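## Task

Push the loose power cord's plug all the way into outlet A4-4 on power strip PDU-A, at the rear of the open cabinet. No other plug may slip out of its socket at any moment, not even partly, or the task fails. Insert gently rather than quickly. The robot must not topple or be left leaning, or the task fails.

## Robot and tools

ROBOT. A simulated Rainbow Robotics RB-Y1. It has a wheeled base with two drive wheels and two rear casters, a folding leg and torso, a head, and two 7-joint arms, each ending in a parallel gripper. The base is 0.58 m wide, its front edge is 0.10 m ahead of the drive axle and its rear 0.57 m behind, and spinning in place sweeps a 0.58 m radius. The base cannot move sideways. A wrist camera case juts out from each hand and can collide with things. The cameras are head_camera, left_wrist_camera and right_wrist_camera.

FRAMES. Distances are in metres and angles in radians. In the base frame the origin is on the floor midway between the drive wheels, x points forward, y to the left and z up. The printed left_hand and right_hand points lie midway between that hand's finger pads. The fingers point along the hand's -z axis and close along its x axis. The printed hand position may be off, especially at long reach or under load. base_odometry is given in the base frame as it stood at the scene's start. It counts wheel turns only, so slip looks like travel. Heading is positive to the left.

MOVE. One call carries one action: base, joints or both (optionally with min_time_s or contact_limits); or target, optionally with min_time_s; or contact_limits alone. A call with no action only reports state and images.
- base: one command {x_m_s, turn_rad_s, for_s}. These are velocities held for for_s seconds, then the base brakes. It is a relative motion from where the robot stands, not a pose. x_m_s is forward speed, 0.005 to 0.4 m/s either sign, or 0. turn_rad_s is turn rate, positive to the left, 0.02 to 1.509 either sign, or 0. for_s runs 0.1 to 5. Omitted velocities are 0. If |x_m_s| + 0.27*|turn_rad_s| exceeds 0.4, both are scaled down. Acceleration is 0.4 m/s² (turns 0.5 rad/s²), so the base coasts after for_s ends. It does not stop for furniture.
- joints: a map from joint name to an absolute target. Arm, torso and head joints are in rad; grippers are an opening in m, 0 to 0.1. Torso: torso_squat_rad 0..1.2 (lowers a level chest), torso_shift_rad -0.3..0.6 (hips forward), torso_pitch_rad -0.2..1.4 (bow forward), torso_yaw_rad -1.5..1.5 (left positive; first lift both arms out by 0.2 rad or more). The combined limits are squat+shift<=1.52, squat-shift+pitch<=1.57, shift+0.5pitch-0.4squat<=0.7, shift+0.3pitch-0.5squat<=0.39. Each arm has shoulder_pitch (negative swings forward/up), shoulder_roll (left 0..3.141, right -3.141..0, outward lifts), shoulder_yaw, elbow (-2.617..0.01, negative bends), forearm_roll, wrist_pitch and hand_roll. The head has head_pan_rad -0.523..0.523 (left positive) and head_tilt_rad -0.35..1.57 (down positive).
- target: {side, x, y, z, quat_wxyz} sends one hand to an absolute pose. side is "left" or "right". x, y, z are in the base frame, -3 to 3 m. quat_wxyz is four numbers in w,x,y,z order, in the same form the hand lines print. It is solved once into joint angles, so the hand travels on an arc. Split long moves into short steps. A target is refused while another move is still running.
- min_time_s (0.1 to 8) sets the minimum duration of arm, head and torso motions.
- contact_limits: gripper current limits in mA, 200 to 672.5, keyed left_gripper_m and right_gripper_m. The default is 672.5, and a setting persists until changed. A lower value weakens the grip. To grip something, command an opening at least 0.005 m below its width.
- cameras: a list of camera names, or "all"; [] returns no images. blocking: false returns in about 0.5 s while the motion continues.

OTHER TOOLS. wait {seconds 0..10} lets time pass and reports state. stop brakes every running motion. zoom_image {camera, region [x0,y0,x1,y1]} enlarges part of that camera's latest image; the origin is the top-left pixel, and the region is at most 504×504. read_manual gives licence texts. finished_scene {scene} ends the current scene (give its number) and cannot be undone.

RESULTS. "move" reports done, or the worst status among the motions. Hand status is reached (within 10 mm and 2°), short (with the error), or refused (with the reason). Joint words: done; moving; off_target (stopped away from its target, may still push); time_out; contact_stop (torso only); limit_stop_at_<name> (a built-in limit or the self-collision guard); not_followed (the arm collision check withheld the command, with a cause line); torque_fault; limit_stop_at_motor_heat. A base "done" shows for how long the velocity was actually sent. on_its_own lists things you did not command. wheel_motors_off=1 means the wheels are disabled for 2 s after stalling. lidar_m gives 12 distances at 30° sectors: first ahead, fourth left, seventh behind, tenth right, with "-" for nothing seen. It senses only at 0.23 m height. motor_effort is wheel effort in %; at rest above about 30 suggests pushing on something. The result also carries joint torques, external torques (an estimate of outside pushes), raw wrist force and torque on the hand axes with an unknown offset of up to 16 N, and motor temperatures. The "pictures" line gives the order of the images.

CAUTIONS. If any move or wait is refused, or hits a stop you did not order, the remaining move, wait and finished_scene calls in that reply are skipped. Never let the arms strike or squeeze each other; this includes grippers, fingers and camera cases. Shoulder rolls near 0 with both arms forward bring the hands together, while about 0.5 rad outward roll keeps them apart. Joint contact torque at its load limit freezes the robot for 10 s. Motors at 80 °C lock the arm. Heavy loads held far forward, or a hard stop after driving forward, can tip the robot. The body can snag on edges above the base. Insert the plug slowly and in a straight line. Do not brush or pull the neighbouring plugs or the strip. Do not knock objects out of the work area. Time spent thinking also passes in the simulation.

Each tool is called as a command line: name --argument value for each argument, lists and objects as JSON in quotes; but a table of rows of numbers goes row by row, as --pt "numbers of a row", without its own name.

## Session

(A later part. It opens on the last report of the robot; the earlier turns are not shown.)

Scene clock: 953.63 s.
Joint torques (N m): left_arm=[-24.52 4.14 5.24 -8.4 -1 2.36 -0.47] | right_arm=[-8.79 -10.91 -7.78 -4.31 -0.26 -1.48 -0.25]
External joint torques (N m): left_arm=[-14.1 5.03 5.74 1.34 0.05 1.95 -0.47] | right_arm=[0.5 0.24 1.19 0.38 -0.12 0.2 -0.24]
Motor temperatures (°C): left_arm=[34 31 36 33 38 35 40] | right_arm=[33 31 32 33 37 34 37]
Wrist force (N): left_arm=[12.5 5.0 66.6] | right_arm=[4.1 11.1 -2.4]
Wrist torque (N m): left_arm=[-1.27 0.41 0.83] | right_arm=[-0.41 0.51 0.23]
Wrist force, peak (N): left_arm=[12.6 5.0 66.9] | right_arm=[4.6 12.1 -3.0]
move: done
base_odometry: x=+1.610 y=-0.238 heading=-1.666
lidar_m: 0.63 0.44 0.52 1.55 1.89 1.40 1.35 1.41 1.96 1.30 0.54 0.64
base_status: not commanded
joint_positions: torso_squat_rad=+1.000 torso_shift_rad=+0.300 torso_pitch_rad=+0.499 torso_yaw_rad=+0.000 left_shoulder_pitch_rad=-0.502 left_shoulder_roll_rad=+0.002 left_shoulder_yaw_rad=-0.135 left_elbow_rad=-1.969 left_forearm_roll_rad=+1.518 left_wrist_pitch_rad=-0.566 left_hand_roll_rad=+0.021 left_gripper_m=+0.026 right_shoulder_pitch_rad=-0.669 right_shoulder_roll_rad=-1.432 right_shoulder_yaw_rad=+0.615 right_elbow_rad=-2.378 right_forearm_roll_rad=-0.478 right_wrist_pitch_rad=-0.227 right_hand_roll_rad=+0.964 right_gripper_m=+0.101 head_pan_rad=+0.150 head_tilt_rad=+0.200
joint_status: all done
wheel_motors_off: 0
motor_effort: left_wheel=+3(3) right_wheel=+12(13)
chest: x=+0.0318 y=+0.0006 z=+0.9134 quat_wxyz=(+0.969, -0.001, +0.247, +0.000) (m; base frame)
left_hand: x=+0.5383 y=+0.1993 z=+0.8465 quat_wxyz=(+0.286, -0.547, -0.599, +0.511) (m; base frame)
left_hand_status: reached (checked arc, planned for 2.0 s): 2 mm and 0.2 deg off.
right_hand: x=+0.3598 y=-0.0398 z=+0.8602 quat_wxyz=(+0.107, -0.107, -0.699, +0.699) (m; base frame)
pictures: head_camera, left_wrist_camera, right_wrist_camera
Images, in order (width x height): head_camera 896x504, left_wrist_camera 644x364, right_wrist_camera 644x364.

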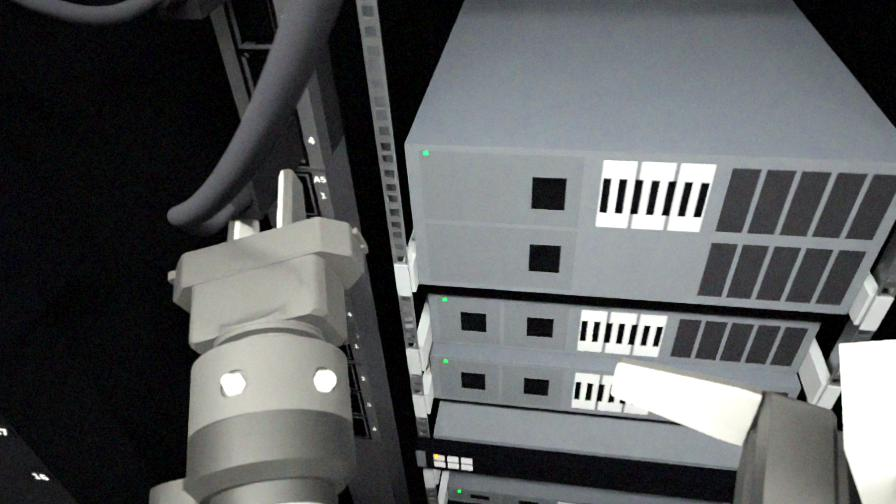

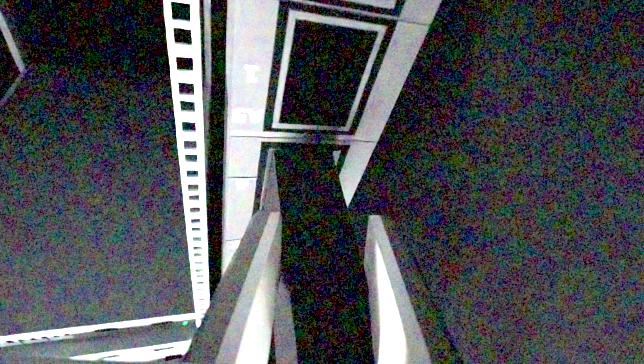

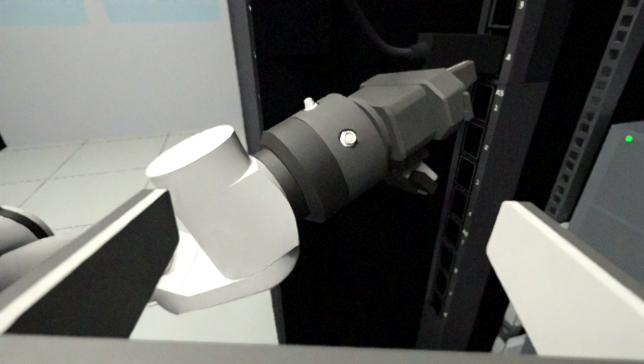

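move --target '{"side":"left","x":0.543,"y":0.1995,"z":0.848,"quat_wxyz":[0.2849,-0.5475,-0.5993,0.5091]}' --min_time_s 2

zoom_image --camera "left_wrist_camera" --region '[220, 60, 380, 220]'

zoom_image --camera "right_wrist_camera" --region '[360, 0, 540, 180]'

move --target '{"side":"left","x":0.547,"y":0.1995,"z":0.848,"quat_wxyz":[0.2849,-0.5475,-0.5993,0.5091]}' --min_time_s 2

zoom_image --camera "left_wrist_camera" --region '[220, 60, 380, 220]'

zoom_image --camera "right_wrist_camera" --region '[360, 0, 540, 180]'

Scene clock: 963.43 s.
Joint torques (N m): left_arm=[-29.27 5.55 7.82 -8.18 -0.8 2.77 -0.66] | right_arm=[-8.76 -11.03 -7.75 -4.21 -0.31 -1.52 -0.25]
External joint torques (N m): left_arm=[-18.63 6.36 8.3 1.57 0.24 2.36 -0.66] | right_arm=[0.54 0.12 1.22 0.47 -0.17 0.16 -0.24]
Motor temperatures (°C): left_arm=[35 31 36 33 38 35 40] | right_arm=[33 31 32 33 37 34 37]
Wrist force (N): left_arm=[16.2 3.6 90.5] | right_arm=[4.0 11.4 -1.8]
Wrist torque (N m): left_arm=[-1.58 0.50 0.98] | right_arm=[-0.42 0.50 0.21]
Wrist force, peak (N): left_arm=[16.6 2.8 93.8] | right_arm=[4.0 12.0 -2.5]
move: done
base_odometry: x=+1.610 y=-0.238 heading=-1.666
lidar_m: 0.62 0.44 0.53 1.55 1.88 1.40 1.34 1.41 1.96 1.31 0.54 0.63
base_status: not commanded
joint_positions: torso_squat_rad=+1.000 torso_shift_rad=+0.299 torso_pitch_rad=+0.499 torso_yaw_rad=+0.000 left_shoulder_pitch_rad=-0.516 left_shoulder_roll_rad=+0.003 left_shoulder_yaw_rad=-0.129 left_elbow_rad=-1.954 left_forearm_roll_rad=+1.520 left_wrist_pitch_rad=-0.566 left_hand_roll_rad=+0.023 left_gripper_m=+0.026 right_shoulder_pitch_rad=-0.669 right_shoulder_roll_rad=-1.432 right_shoulder_yaw_rad=+0.615 right_elbow_rad=-2.378 right_forearm_roll_rad=-0.478 right_wrist_pitch_rad=-0.227 right_hand_roll_rad=+0.964 right_gripper_m=+0.101 head_pan_rad=+0.150 head_tilt_rad=+0.200
joint_status: all done
wheel_motors_off: 0
motor_effort: left_wheel=+8(8) right_wheel=+15(15)
chest: x=+0.0316 y=+0.0007 z=+0.9135 quat_wxyz=(+0.969, -0.001, +0.247, +0.000) (m; base frame)
left_hand: x=+0.5420 y=+0.1992 z=+0.8461 quat_wxyz=(+0.286, -0.547, -0.599, +0.511) (m; base frame)
left_hand_status: reached (checked arc, planned for 2.0 s): 2 mm and 0.3 deg off.
right_hand: x=+0.3597 y=-0.0398 z=+0.8604 quat_wxyz=(+0.106, -0.107, -0.699, +0.699) (m; base frame)
pictures: head_camera, left_wrist_camera, right_wrist_camera
Images, in order (width x height): head_camera 896x504, left_wrist_camera 644x364, right_wrist_camera 644x364.

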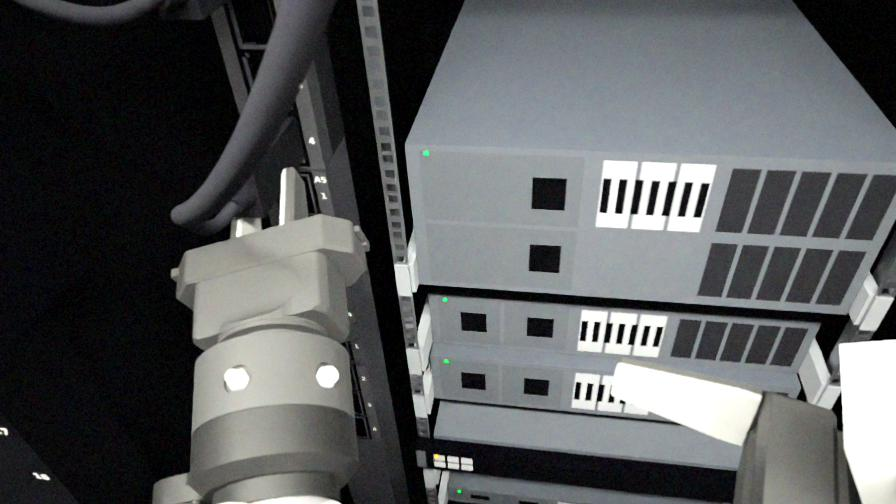

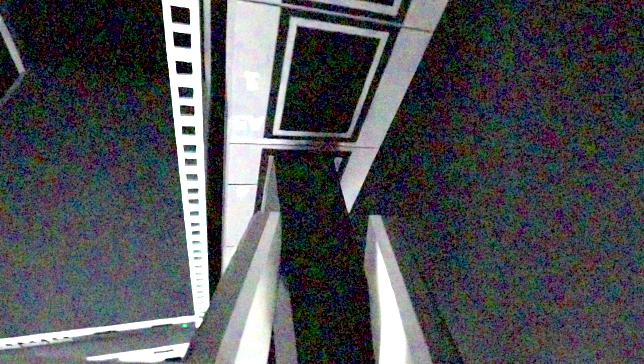

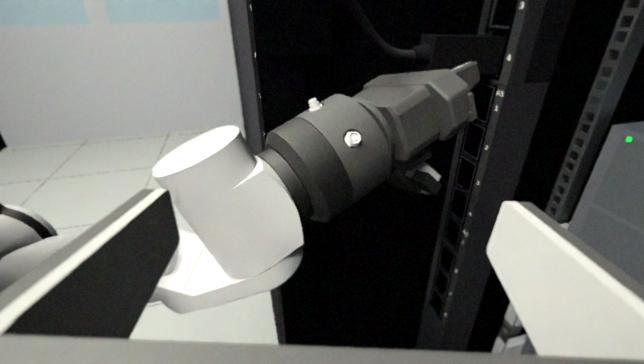

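Scaled by 3.150 from the camera's 644x364 image, which has a finer 1265x715 frame.

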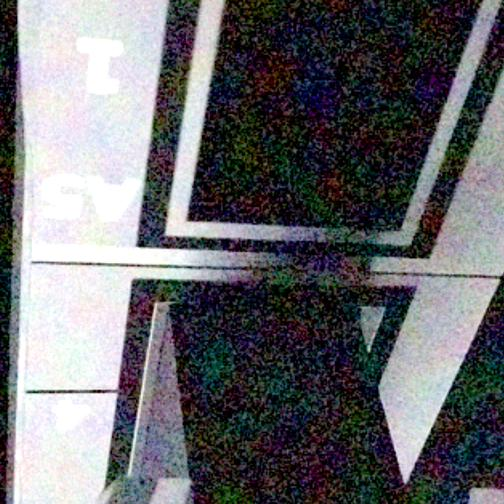

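Scaled by 2.800 from the camera's 644x364 image, which has a finer 1265x715 frame.

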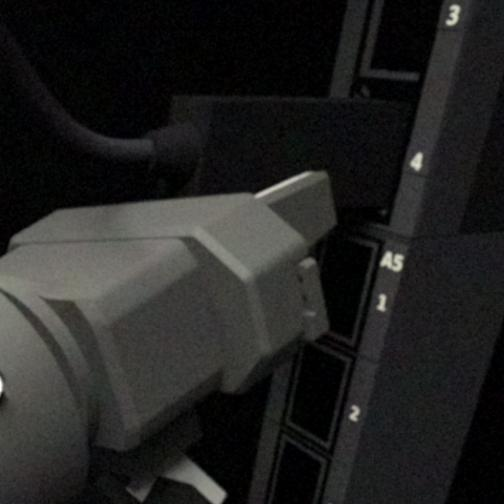

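Scene clock: 965.77 s.
Joint torques (N m): left_arm=[-37.33 6.85 7.63 -6.44 -0.23 4.84 -0.86] | right_arm=[-8.72 -11.02 -7.82 -4.41 -0.31 -1.45 -0.27]
External joint torques (N m): left_arm=[-26.46 7.58 8.09 3.32 0.81 4.44 -0.86] | right_arm=[0.58 0.14 1.15 0.27 -0.17 0.23 -0.26]
Motor temperatures (°C): left_arm=[35 31 36 33 38 35 40] | right_arm=[33 31 32 33 37 34 37]
Wrist force (N): left_arm=[29.0 -2.3 125.2] | right_arm=[4.2 12.0 -2.1]
Wrist torque (N m): left_arm=[-1.98 0.95 1.23] | right_arm=[-0.46 0.52 0.23]
Wrist force, peak (N): left_arm=[28.8 -2.5 125.6] | right_arm=[4.6 11.9 -3.0]
move: done
base_odometry: x=+1.610 y=-0.237 heading=-1.666
lidar_m: 0.64 0.45 0.53 1.55 1.88 1.40 1.34 1.40 1.96 1.31 0.54 0.63
base_status: not commanded
joint_positions: torso_squat_rad=+1.000 torso_shift_rad=+0.299 torso_pitch_rad=+0.499 torso_yaw_rad=+0.000 left_shoulder_pitch_rad=-0.529 left_shoulder_roll_rad=+0.005 left_shoulder_yaw_rad=-0.122 left_elbow_rad=-1.938 left_forearm_roll_rad=+1.521 left_wrist_pitch_rad=-0.567 left_hand_roll_rad=+0.027 left_gripper_m=+0.026 right_shoulder_pitch_rad=-0.669 right_shoulder_roll_rad=-1.432 right_shoulder_yaw_rad=+0.615 right_elbow_rad=-2.378 right_forearm_roll_rad=-0.478 right_wrist_pitch_rad=-0.227 right_hand_roll_rad=+0.964 right_gripper_m=+0.101 head_pan_rad=+0.150 head_tilt_rad=+0.200
joint_status: all done
wheel_motors_off: 0
motor_effort: left_wheel=+16(16) right_wheel=+19(20)
chest: x=+0.0313 y=+0.0007 z=+0.9135 quat_wxyz=(+0.969, -0.001, +0.247, +0.000) (m; base frame)
left_hand: x=+0.5455 y=+0.1998 z=+0.8454 quat_wxyz=(+0.286, -0.546, -0.599, +0.511) (m; base frame)
left_hand_status: reached (checked arc, planned for 2.0 s): 3 mm and 0.3 deg off.
right_hand: x=+0.3594 y=-0.0397 z=+0.8606 quat_wxyz=(+0.106, -0.107, -0.699, +0.699) (m; base frame)
pictures: head_camera, left_wrist_camera, right_wrist_camera
Images, in order (width x height): head_camera 896x504, left_wrist_camera 644x364, right_wrist_camera 644x364.

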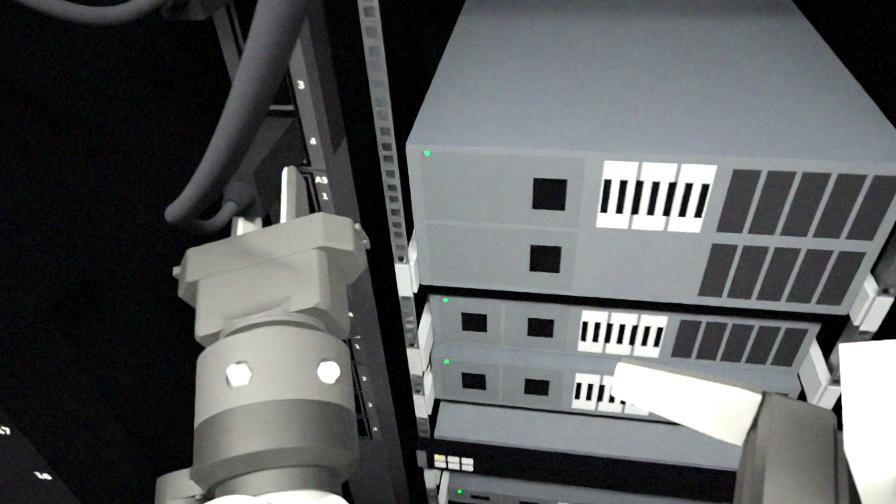

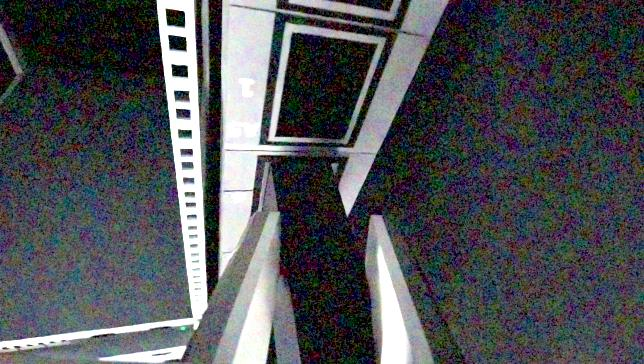

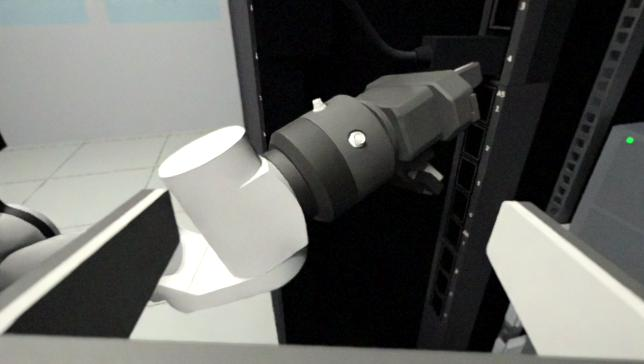

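Scaled by 3.150 from the camera's 644x364 image, which has a finer 1265x715 frame.

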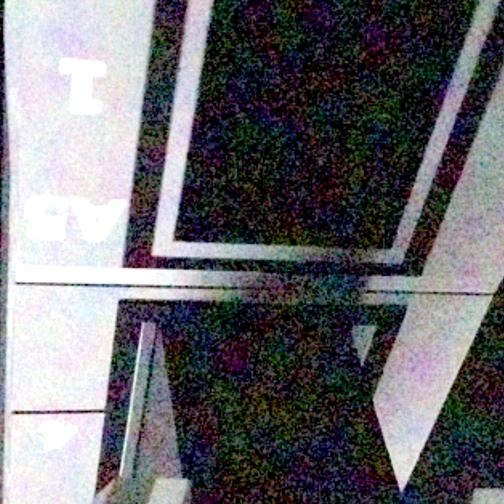

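Scaled by 2.800 from the camera's 644x364 image, which has a finer 1265x715 frame.

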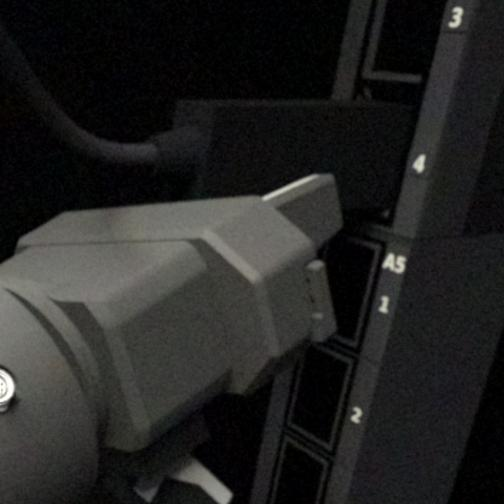

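zoom_image --camera "head_camera" --region '[130, 0, 370, 240]'

zoom_image --camera "right_wrist_camera" --region '[330, 0, 540, 140]'

Scaled by 2.100 from the camera's 896x504 image, which has a finer 1280x720 frame.

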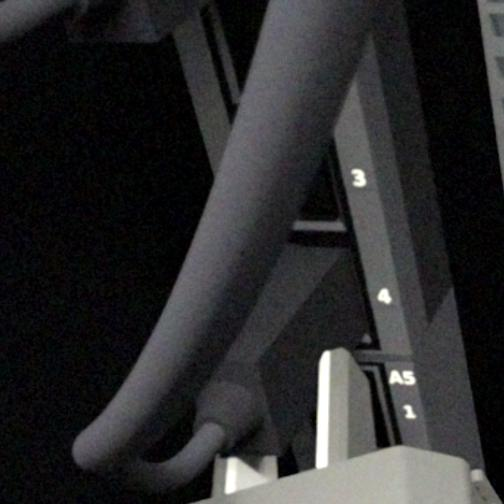

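Scaled by 2.400 from the camera's 644x364 image, which has a finer 1265x715 frame.

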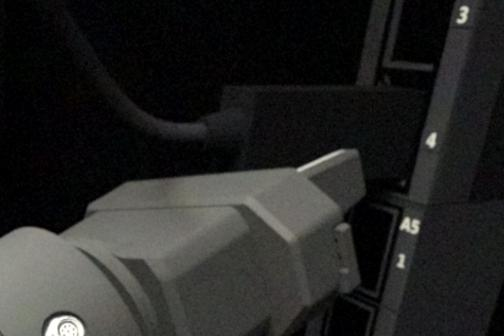

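move --target '{"side":"left","x":0.546,"y":0.199,"z":0.8445,"quat_wxyz":[0.2849,-0.5475,-0.5993,0.5091]}' --min_time_s 2 --cameras '[]'

move --target '{"side":"left","x":0.549,"y":0.199,"z":0.8445,"quat_wxyz":[0.2849,-0.5475,-0.5993,0.5091]}' --min_time_s 2

zoom_image --camera "right_wrist_camera" --region '[360, 0, 540, 180]'

Scene clock: 982.30 s.
Joint torques (N m): left_arm=[-24.96 4.48 1.67 -3.78 -0.14 4.11 -0.88] | right_arm=[-8.66 -11.08 -7.56 -4.32 -0.29 -1.51 -0.26]
External joint torques (N m): left_arm=[-14.1 5.18 2.07 6 0.92 3.75 -0.88] | right_arm=[0.64 0.07 1.42 0.36 -0.15 0.18 -0.25]
Motor temperatures (°C): left_arm=[36 31 36 33 38 36 40] | right_arm=[33 31 32 33 37 34 37]
Wrist force (N): left_arm=[23.0 -6.4 85.7] | right_arm=[4.2 11.6 -2.4]
Wrist torque (N m): left_arm=[-1.86 0.65 1.22] | right_arm=[-0.45 0.52 0.25]
Wrist force, peak (N): left_arm=[28.9 -2.4 125.6] | right_arm=[4.2 12.2 -2.2]
move: done
base_odometry: x=+1.610 y=-0.237 heading=-1.666
lidar_m: 0.63 0.45 0.52 1.55 1.89 1.40 1.35 1.41 1.96 1.30 0.54 0.64
base_status: not commanded
joint_positions: torso_squat_rad=+1.000 torso_shift_rad=+0.299 torso_pitch_rad=+0.499 torso_yaw_rad=+0.000 left_shoulder_pitch_rad=-0.527 left_shoulder_roll_rad=+0.010 left_shoulder_yaw_rad=-0.127 left_elbow_rad=-1.930 left_forearm_roll_rad=+1.503 left_wrist_pitch_rad=-0.573 left_hand_roll_rad=+0.050 left_gripper_m=+0.026 right_shoulder_pitch_rad=-0.669 right_shoulder_roll_rad=-1.432 right_shoulder_yaw_rad=+0.615 right_elbow_rad=-2.378 right_forearm_roll_rad=-0.478 right_wrist_pitch_rad=-0.227 right_hand_roll_rad=+0.964 right_gripper_m=+0.101 head_pan_rad=+0.150 head_tilt_rad=+0.200
joint_status: all done
wheel_motors_off: 0
motor_effort: left_wheel=+16(17) right_wheel=+19(20)
chest: x=+0.0313 y=+0.0007 z=+0.9135 quat_wxyz=(+0.969, -0.001, +0.247, +0.000) (m; base frame)
left_hand: x=+0.5452 y=+0.1994 z=+0.8434 quat_wxyz=(+0.285, -0.547, -0.599, +0.511) (m; base frame)
left_hand_status: reached (checked arc, planned for 2.0 s): 1 mm and 0.2 deg off.
right_hand: x=+0.3594 y=-0.0397 z=+0.8606 quat_wxyz=(+0.106, -0.107, -0.699, +0.699) (m; base frame)
pictures: none
No camera images: "cameras" was empty.

Scene clock: 984.63 s.
Joint torques (N m): left_arm=[-34.13 5.21 3.76 -4.92 0.77 5.78 -0.26] | right_arm=[-8.54 -10.94 -7.95 -4.28 -0.31 -1.4 -0.27]
External joint torques (N m): left_arm=[-23.12 5.86 4.15 4.87 1.83 5.42 -0.26] | right_arm=[0.76 0.21 1.03 0.4 -0.17 0.28 -0.26]
Motor temperatures (°C): left_arm=[36 31 36 33 38 36 40] | right_arm=[33 31 32 33 37 34 37]
Wrist force (N): left_arm=[29.8 -7.9 110.4] | right_arm=[3.7 11.6 -2.5]
Wrist torque (N m): left_arm=[-1.79 0.28 0.62] | right_arm=[-0.45 0.43 0.22]
Wrist force, peak (N): left_arm=[32.8 -10.0 118.4] | right_arm=[4.5 12.3 -2.2]
move: done
base_odometry: x=+1.610 y=-0.237 heading=-1.666
lidar_m: 0.63 0.45 0.52 1.55 1.88 1.40 1.34 1.41 1.96 1.31 0.55 0.64
base_status: not commanded
joint_positions: torso_squat_rad=+1.000 torso_shift_rad=+0.299 torso_pitch_rad=+0.498 torso_yaw_rad=+0.000 left_shoulder_pitch_rad=-0.536 left_shoulder_roll_rad=+0.011 left_shoulder_yaw_rad=-0.123 left_elbow_rad=-1.918 left_forearm_roll_rad=+1.502 left_wrist_pitch_rad=-0.574 left_hand_roll_rad=+0.054 left_gripper_m=+0.027 right_shoulder_pitch_rad=-0.669 right_shoulder_roll_rad=-1.432 right_shoulder_yaw_rad=+0.615 right_elbow_rad=-2.378 right_forearm_roll_rad=-0.478 right_wrist_pitch_rad=-0.227 right_hand_roll_rad=+0.964 right_gripper_m=+0.101 head_pan_rad=+0.150 head_tilt_rad=+0.200
joint_status: all done
wheel_motors_off: 0
motor_effort: left_wheel=+18(18) right_wheel=+17(20)
chest: x=+0.0313 y=+0.0008 z=+0.9135 quat_wxyz=(+0.969, -0.001, +0.247, +0.000) (m; base frame)
left_hand: x=+0.5478 y=+0.1997 z=+0.8423 quat_wxyz=(+0.286, -0.546, -0.599, +0.511) (m; base frame)
left_hand_status: reached (checked arc, planned for 2.0 s): 3 mm and 0.3 deg off.
right_hand: x=+0.3594 y=-0.0396 z=+0.8607 quat_wxyz=(+0.106, -0.107, -0.699, +0.699) (m; base frame)
pictures: head_camera, left_wrist_camera, right_wrist_camera
Images, in order (width x height): head_camera 896x504, left_wrist_camera 644x364, right_wrist_camera 644x364.

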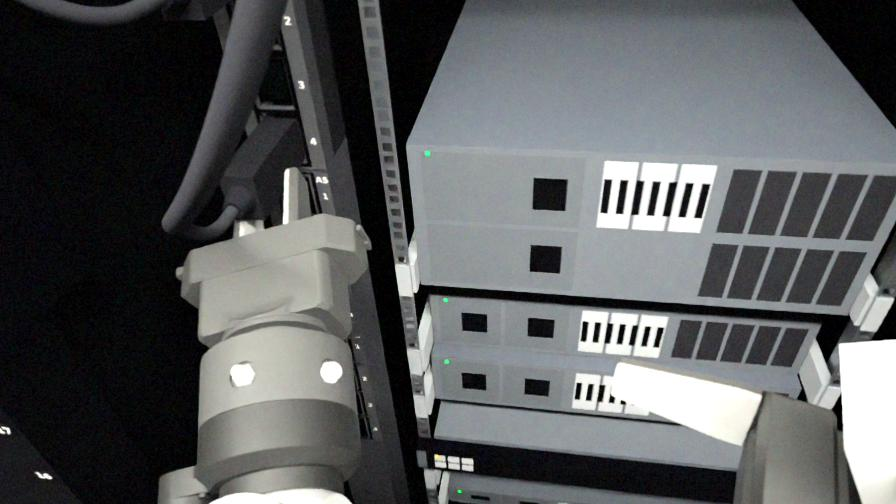

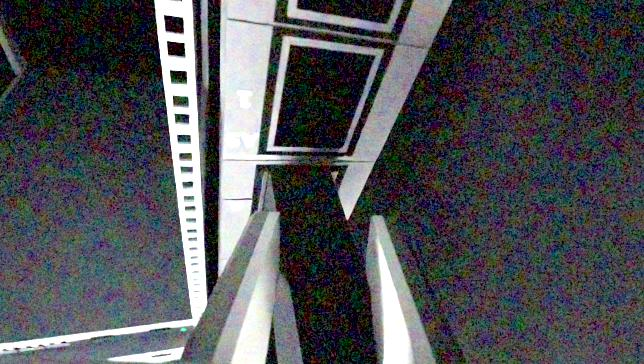

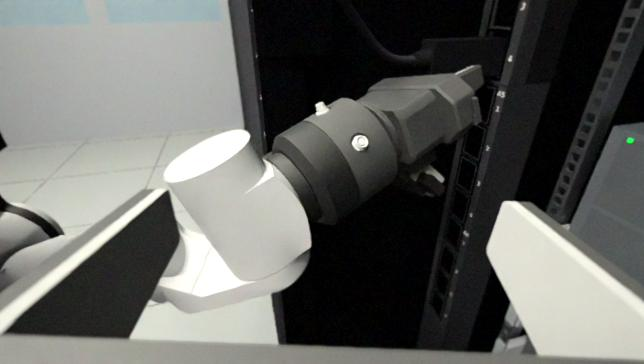

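Scaled by 2.800 from the camera's 644x364 image, which has a finer 1265x715 frame.

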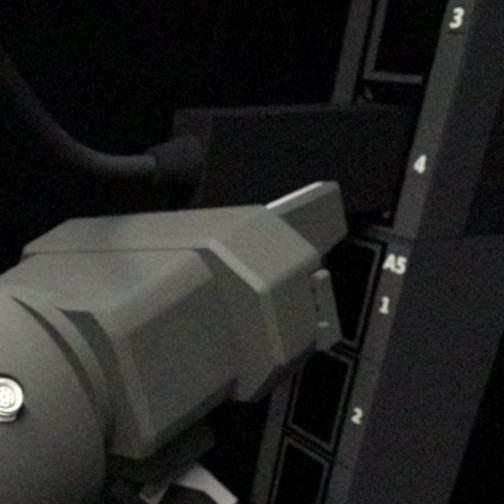

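zoom_image --camera "head_camera" --region '[190, 0, 340, 240]'

zoom_image --camera "left_wrist_camera" --region '[220, 60, 380, 220]'

zoom_image --camera "right_wrist_camera" --region '[400, 0, 540, 90]'

Scaled by 2.100 from the camera's 896x504 image, which has a finer 1280x720 frame.

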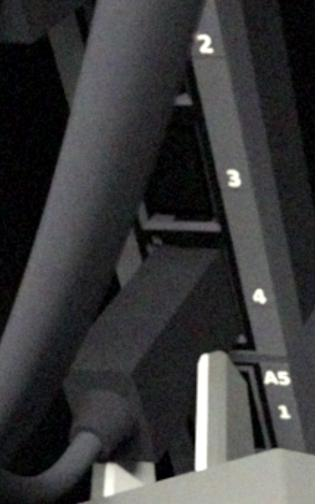

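Scaled by 3.150 from the camera's 644x364 image, which has a finer 1265x715 frame.

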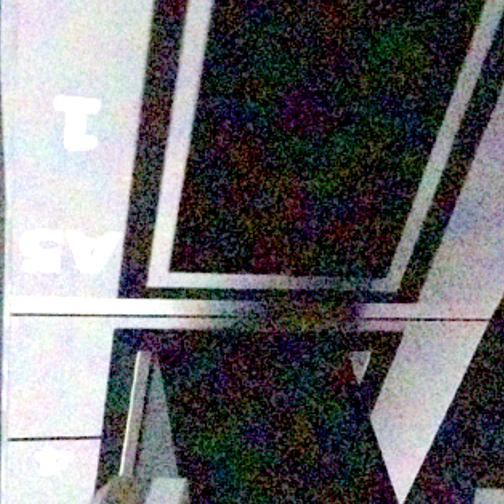

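Scaled by 3.600 from the camera's 644x364 image, which has a finer 1265x715 frame.

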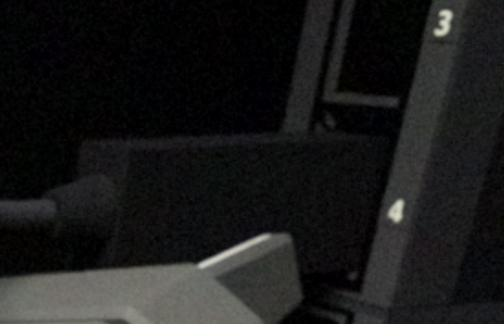

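move --target '{"side":"left","x":0.5465,"y":0.1995,"z":0.843,"quat_wxyz":[0.2849,-0.5475,-0.5993,0.5091]}' --min_time_s 1.5 --cameras '[]'

move --target '{"side":"left","x":0.545,"y":0.1995,"z":0.843,"quat_wxyz":[0.2849,-0.5475,-0.5993,0.5091]}' --min_time_s 1.5 --cameras '[]'

move --joints '{"left_gripper_m":0.034}'

zoom_image --camera "left_wrist_camera" --region '[220, 100, 420, 300]'

zoom_image --camera "right_wrist_camera" --region '[360, 0, 540, 180]'

zoom_image --camera "head_camera" --region '[190, 0, 340, 240]'

Scene clock: 1001.90 s.
Joint torques (N m): left_arm=[-19.39 2.58 -1.56 -6.21 -0.06 3.19 -0.08] | right_arm=[-8.64 -10.97 -7.86 -4.34 -0.21 -1.49 -0.26]
External joint torques (N m): left_arm=[-8.5 3.23 -1.2 3.58 1 2.85 -0.08] | right_arm=[0.66 0.18 1.12 0.35 -0.07 0.2 -0.25]
Motor temperatures (°C): left_arm=[36 31 36 33 38 36 40] | right_arm=[33 31 32 33 37 34 37]
Wrist force (N): left_arm=[19.1 -3.4 54.3] | right_arm=[3.7 11.8 -2.5]
Wrist torque (N m): left_arm=[-1.15 0.25 0.46] | right_arm=[-0.46 0.43 0.23]
Wrist force, peak (N): left_arm=[29.8 -7.4 111.0] | right_arm=[4.4 12.0 -1.9]
move: done
base_odometry: x=+1.610 y=-0.238 heading=-1.666
lidar_m: 0.63 0.45 0.52 1.55 1.88 1.40 1.35 1.41 1.96 1.30 0.54 0.64
base_status: not commanded
joint_positions: torso_squat_rad=+1.000 torso_shift_rad=+0.299 torso_pitch_rad=+0.499 torso_yaw_rad=+0.000 left_shoulder_pitch_rad=-0.529 left_shoulder_roll_rad=+0.014 left_shoulder_yaw_rad=-0.127 left_elbow_rad=-1.922 left_forearm_roll_rad=+1.496 left_wrist_pitch_rad=-0.575 left_hand_roll_rad=+0.062 left_gripper_m=+0.027 right_shoulder_pitch_rad=-0.669 right_shoulder_roll_rad=-1.432 right_shoulder_yaw_rad=+0.615 right_elbow_rad=-2.378 right_forearm_roll_rad=-0.478 right_wrist_pitch_rad=-0.227 right_hand_roll_rad=+0.964 right_gripper_m=+0.101 head_pan_rad=+0.150 head_tilt_rad=+0.200
joint_status: all done
wheel_motors_off: 0
motor_effort: left_wheel=+10(18) right_wheel=+14(18)
chest: x=+0.0315 y=+0.0007 z=+0.9135 quat_wxyz=(+0.969, -0.001, +0.247, +0.000) (m; base frame)
left_hand: x=+0.5463 y=+0.2000 z=+0.8420 quat_wxyz=(+0.285, -0.547, -0.599, +0.510) (m; base frame)
left_hand_status: reached (checked arc, planned for 1.5 s): 1 mm and 0.2 deg off.
right_hand: x=+0.3596 y=-0.0396 z=+0.8605 quat_wxyz=(+0.106, -0.107, -0.699, +0.699) (m; base frame)
pictures: none
No camera images: "cameras" was empty.

Scene clock: 1003.73 s.
Joint torques (N m): left_arm=[-14.4 -1.02 -3.97 -8.18 -1.16 2.59 -0.73] | right_arm=[-8.68 -10.81 -7.52 -4.31 -0.31 -1.44 -0.22]
External joint torques (N m): left_arm=[-3.59 -0.35 -3.61 1.6 -0.1 2.25 -0.73] | right_arm=[0.61 0.35 1.45 0.38 -0.17 0.25 -0.21]
Motor temperatures (°C): left_arm=[36 31 36 33 38 36 40] | right_arm=[33 31 32 33 37 34 37]
Wrist force (N): left_arm=[13.0 3.7 23.0] | right_arm=[4.1 11.0 -2.0]
Wrist torque (N m): left_arm=[-0.75 0.15 0.41] | right_arm=[-0.37 0.52 0.22]
Wrist force, peak (N): left_arm=[19.2 -3.3 54.3] | right_arm=[4.3 11.5 -3.1]
move: done
base_odometry: x=+1.610 y=-0.238 heading=-1.666
lidar_m: 0.63 0.44 0.52 1.54 1.89 1.41 1.35 1.41 1.97 1.31 0.54 0.64
base_status: not commanded
joint_positions: torso_squat_rad=+1.000 torso_shift_rad=+0.300 torso_pitch_rad=+0.499 torso_yaw_rad=+0.000 left_shoulder_pitch_rad=-0.525 left_shoulder_roll_rad=+0.014 left_shoulder_yaw_rad=-0.129 left_elbow_rad=-1.929 left_forearm_roll_rad=+1.495 left_wrist_pitch_rad=-0.575 left_hand_roll_rad=+0.062 left_gripper_m=+0.027 right_shoulder_pitch_rad=-0.669 right_shoulder_roll_rad=-1.432 right_shoulder_yaw_rad=+0.615 right_elbow_rad=-2.378 right_forearm_roll_rad=-0.478 right_wrist_pitch_rad=-0.227 right_hand_roll_rad=+0.964 right_gripper_m=+0.101 head_pan_rad=+0.150 head_tilt_rad=+0.200
joint_status: all done
wheel_motors_off: 0
motor_effort: left_wheel=+2(10) right_wheel=+11(15)
chest: x=+0.0318 y=+0.0007 z=+0.9135 quat_wxyz=(+0.969, -0.001, +0.247, +0.000) (m; base frame)
left_hand: x=+0.5451 y=+0.2000 z=+0.8423 quat_wxyz=(+0.285, -0.547, -0.600, +0.510) (m; base frame)
left_hand_status: reached (checked arc, planned for 1.5 s): 1 mm and 0.1 deg off.
right_hand: x=+0.3598 y=-0.0397 z=+0.8603 quat_wxyz=(+0.106, -0.107, -0.699, +0.699) (m; base frame)
pictures: none
No camera images: "cameras" was empty.

Scene clock: 1004.27 s.
Joint torques (N m): left_arm=[-11.79 -1.17 -1.71 -8.77 -1.22 0.36 -0.3] | right_arm=[-8.73 -10.83 -7.77 -4.34 -0.26 -1.44 -0.28]
External joint torques (N m): left_arm=[-0.97 -0.5 -1.36 1.02 -0.16 0.02 -0.3] | right_arm=[0.56 0.32 1.2 0.35 -0.12 0.25 -0.27]
Motor temperatures (°C): left_arm=[36 31 36 33 38 36 40] | right_arm=[33 31 32 33 37 34 37]
Wrist force (N): left_arm=[3.4 7.0 4.5] | right_arm=[4.0 11.0 -1.9]
Wrist torque (N m): left_arm=[-0.31 0.13 -0.11] | right_arm=[-0.37 0.50 0.21]
Wrist force, peak (N): left_arm=[12.9 3.9 23.1] | right_arm=[3.5 11.9 -2.3]
move: done
base_odometry: x=+1.610 y=-0.238 heading=-1.667
lidar_m: 0.63 0.45 0.52 1.54 1.89 1.40 1.35 1.41 1.97 1.30 0.54 0.63
base_status: not commanded
joint_positions: torso_squat_rad=+1.000 torso_shift_rad=+0.300 torso_pitch_rad=+0.500 torso_yaw_rad=+0.000 left_shoulder_pitch_rad=-0.525 left_shoulder_roll_rad=+0.014 left_shoulder_yaw_rad=-0.129 left_elbow_rad=-1.928 left_forearm_roll_rad=+1.495 left_wrist_pitch_rad=-0.574 left_hand_roll_rad=+0.061 left_gripper_m=+0.034 right_shoulder_pitch_rad=-0.669 right_shoulder_roll_rad=-1.432 right_shoulder_yaw_rad=+0.615 right_elbow_rad=-2.378 right_forearm_roll_rad=-0.478 right_wrist_pitch_rad=-0.227 right_hand_roll_rad=+0.964 right_gripper_m=+0.101 head_pan_rad=+0.150 head_tilt_rad=+0.200
joint_status: all done
wheel_motors_off: 0
motor_effort: left_wheel=-7(7) right_wheel=+6(11)
chest: x=+0.0320 y=+0.0007 z=+0.9134 quat_wxyz=(+0.969, -0.001, +0.247, +0.000) (m; base frame)
left_hand: x=+0.5455 y=+0.1994 z=+0.8423 quat_wxyz=(+0.285, -0.547, -0.599, +0.510) (m; base frame)
right_hand: x=+0.3600 y=-0.0398 z=+0.8601 quat_wxyz=(+0.107, -0.107, -0.699, +0.699) (m; base frame)
pictures: head_camera, left_wrist_camera, right_wrist_camera
Images, in order (width x height): head_camera 896x504, left_wrist_camera 644x364, right_wrist_camera 644x364.

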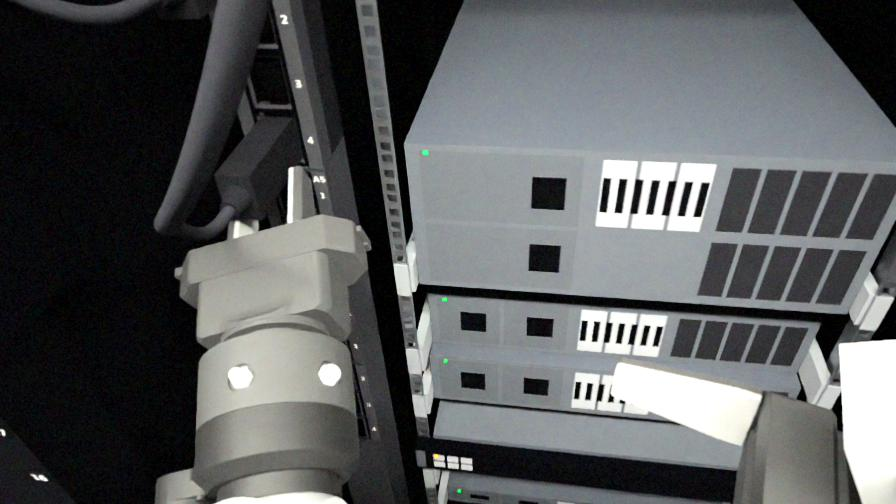

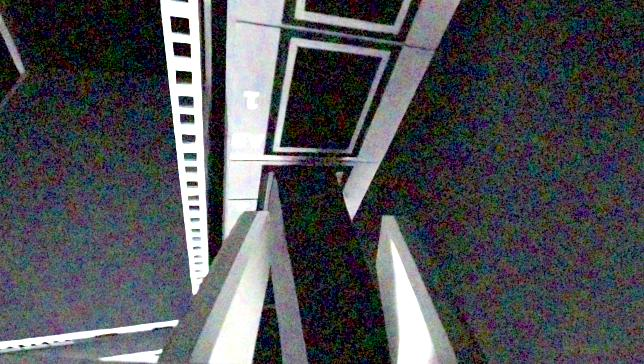

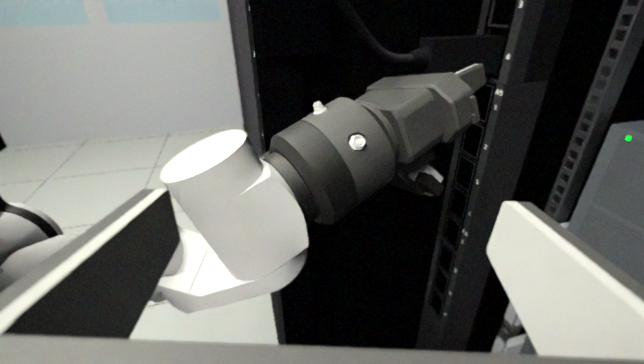

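Scaled by 2.520 from the camera's 644x364 image, which has a finer 1265x715 frame.

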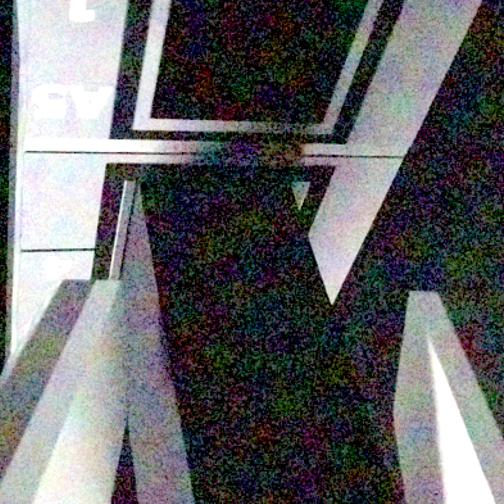

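Scaled by 2.800 from the camera's 644x364 image, which has a finer 1265x715 frame.

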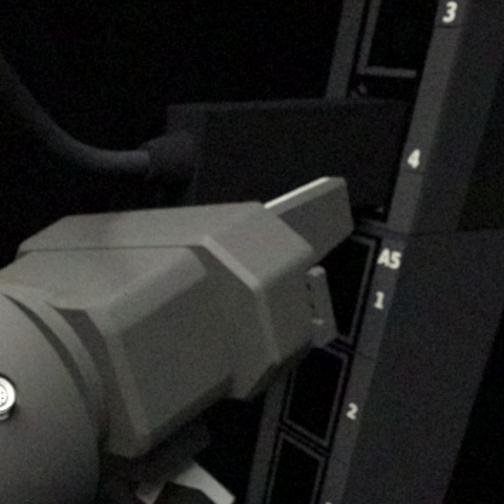

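Scaled by 2.100 from the camera's 896x504 image, which has a finer 1280x720 frame.

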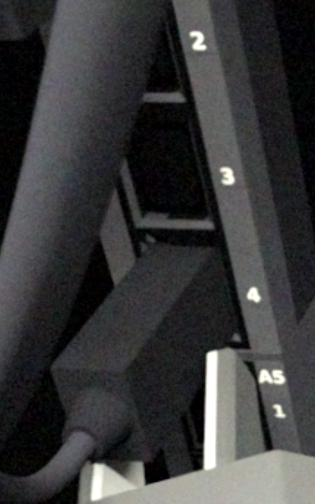

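move --joints '{"left_gripper_m":0.05}' --cameras '[]'

move --target '{"side":"left","x":0.533,"y":0.1985,"z":0.847,"quat_wxyz":[0.352,-0.5627,-0.5892,0.4635]}' --min_time_s 2.5

zoom_image --camera "left_wrist_camera" --region '[220, 100, 420, 300]'

Scene clock: 1028.17 s.
Joint torques (N m): left_arm=[-11.48 -0.79 -2.2 -8.95 -1.32 0.44 -0.26] | right_arm=[-8.51 -10.9 -7.61 -4.31 -0.31 -1.45 -0.33]
External joint torques (N m): left_arm=[-0.68 -0.12 -1.83 0.84 -0.27 0.11 -0.26] | right_arm=[0.78 0.25 1.36 0.39 -0.18 0.24 -0.32]
Motor temperatures (°C): left_arm=[35 31 36 33 38 35 40] | right_arm=[33 31 32 33 37 34 37]
Wrist force (N): left_arm=[3.4 6.9 4.3] | right_arm=[4.3 11.6 -2.3]
Wrist torque (N m): left_arm=[-0.30 0.15 -0.13] | right_arm=[-0.43 0.51 0.23]
Wrist force, peak (N): left_arm=[3.5 7.0 4.5] | right_arm=[4.2 12.3 -2.6]
move: done
base_odometry: x=+1.610 y=-0.238 heading=-1.667
lidar_m: 0.62 0.45 0.52 1.54 1.89 1.40 1.35 1.41 1.96 1.30 0.54 0.64
base_status: not commanded
joint_positions: torso_squat_rad=+1.000 torso_shift_rad=+0.300 torso_pitch_rad=+0.500 torso_yaw_rad=+0.000 left_shoulder_pitch_rad=-0.525 left_shoulder_roll_rad=+0.014 left_shoulder_yaw_rad=-0.129 left_elbow_rad=-1.928 left_forearm_roll_rad=+1.495 left_wrist_pitch_rad=-0.574 left_hand_roll_rad=+0.061 left_gripper_m=+0.050 right_shoulder_pitch_rad=-0.669 right_shoulder_roll_rad=-1.432 right_shoulder_yaw_rad=+0.615 right_elbow_rad=-2.378 right_forearm_roll_rad=-0.478 right_wrist_pitch_rad=-0.227 right_hand_roll_rad=+0.964 right_gripper_m=+0.101 head_pan_rad=+0.150 head_tilt_rad=+0.200
joint_status: all done
wheel_motors_off: 0
motor_effort: left_wheel=-7(7) right_wheel=+6(7)
chest: x=+0.0320 y=+0.0007 z=+0.9134 quat_wxyz=(+0.969, -0.001, +0.247, +0.000) (m; base frame)
left_hand: x=+0.5455 y=+0.1994 z=+0.8423 quat_wxyz=(+0.285, -0.547, -0.599, +0.510) (m; base frame)
right_hand: x=+0.3600 y=-0.0398 z=+0.8601 quat_wxyz=(+0.107, -0.107, -0.699, +0.699) (m; base frame)
pictures: none
No camera images: "cameras" was empty.

Scene clock: 1031.00 s.
Joint torques (N m): left_arm=[-8.2 1.89 1.39 -9.67 -0.51 0.46 -0.35] | right_arm=[-8.81 -11.03 -7.9 -4.32 -0.3 -1.5 -0.3]
External joint torques (N m): left_arm=[1.2 1.3 0.7 0.26 0.32 0.15 -0.34] | right_arm=[0.48 0.12 1.07 0.38 -0.16 0.19 -0.29]
Motor temperatures (°C): left_arm=[35 31 36 33 38 35 40] | right_arm=[33 31 32 33 37 34 37]
Wrist force (N): left_arm=[2.6 7.0 4.4] | right_arm=[4.6 11.6 -2.4]
Wrist torque (N m): left_arm=[-0.29 0.08 -0.13] | right_arm=[-0.47 0.53 0.24]
Wrist force, peak (N): left_arm=[2.8 7.2 4.5] | right_arm=[4.1 12.1 -2.1]
move: done
base_odometry: x=+1.610 y=-0.238 heading=-1.667
lidar_m: 0.63 0.45 0.53 1.55 1.89 1.40 1.35 1.41 1.96 1.29 0.54 0.64
base_status: not commanded
joint_positions: torso_squat_rad=+1.000 torso_shift_rad=+0.300 torso_pitch_rad=+0.500 torso_yaw_rad=+0.000 left_shoulder_pitch_rad=-0.433 left_shoulder_roll_rad=+0.108 left_shoulder_yaw_rad=-0.122 left_elbow_rad=-2.039 left_forearm_roll_rad=+1.619 left_wrist_pitch_rad=-0.424 left_hand_roll_rad=-0.037 left_gripper_m=+0.050 right_shoulder_pitch_rad=-0.669 right_shoulder_roll_rad=-1.432 right_shoulder_yaw_rad=+0.615 right_elbow_rad=-2.378 right_forearm_roll_rad=-0.478 right_wrist_pitch_rad=-0.227 right_hand_roll_rad=+0.964 right_gripper_m=+0.101 head_pan_rad=+0.150 head_tilt_rad=+0.200
joint_status: all done
wheel_motors_off: 0
motor_effort: left_wheel=-7(7) right_wheel=+6(7)
chest: x=+0.0320 y=+0.0007 z=+0.9134 quat_wxyz=(+0.969, -0.001, +0.247, +0.000) (m; base frame)
left_hand: x=+0.5327 y=+0.1980 z=+0.8475 quat_wxyz=(+0.348, -0.565, -0.590, +0.460) (m; base frame)
left_hand_status: reached (checked arc, planned for 2.5 s): 1 mm and 0.6 deg off.
right_hand: x=+0.3600 y=-0.0398 z=+0.8601 quat_wxyz=(+0.107, -0.107, -0.699, +0.699) (m; base frame)
pictures: head_camera, left_wrist_camera, right_wrist_camera
Images, in order (width x height): head_camera 896x504, left_wrist_camera 644x364, right_wrist_camera 644x364.

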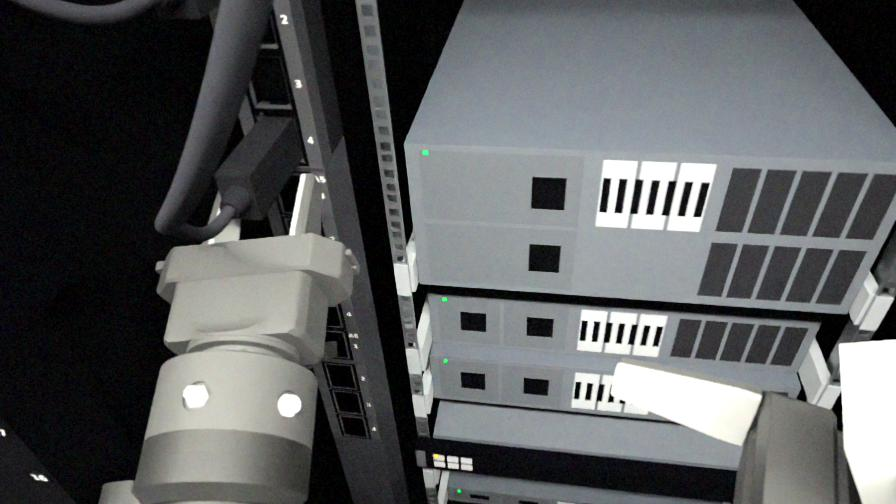

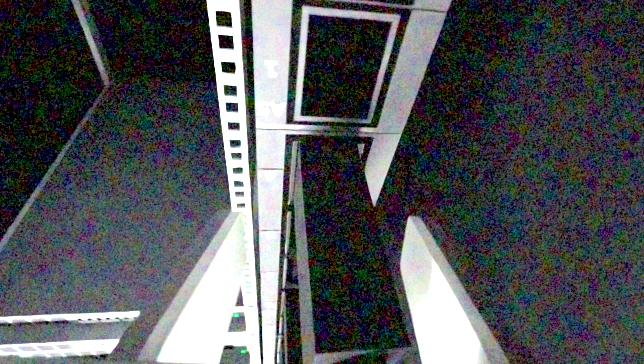

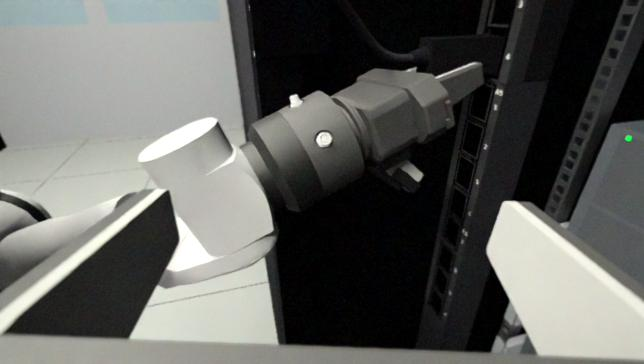

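Scaled by 2.520 from the camera's 644x364 image, which has a finer 1265x715 frame.

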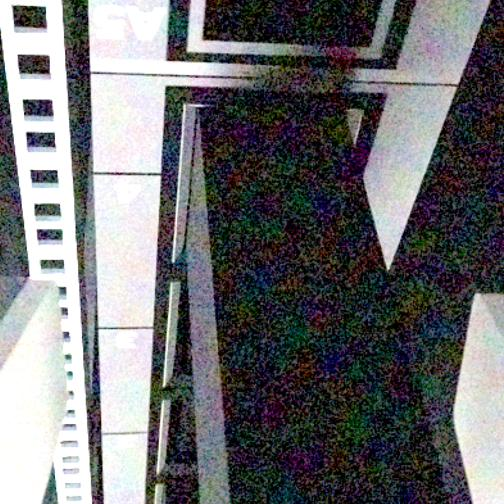

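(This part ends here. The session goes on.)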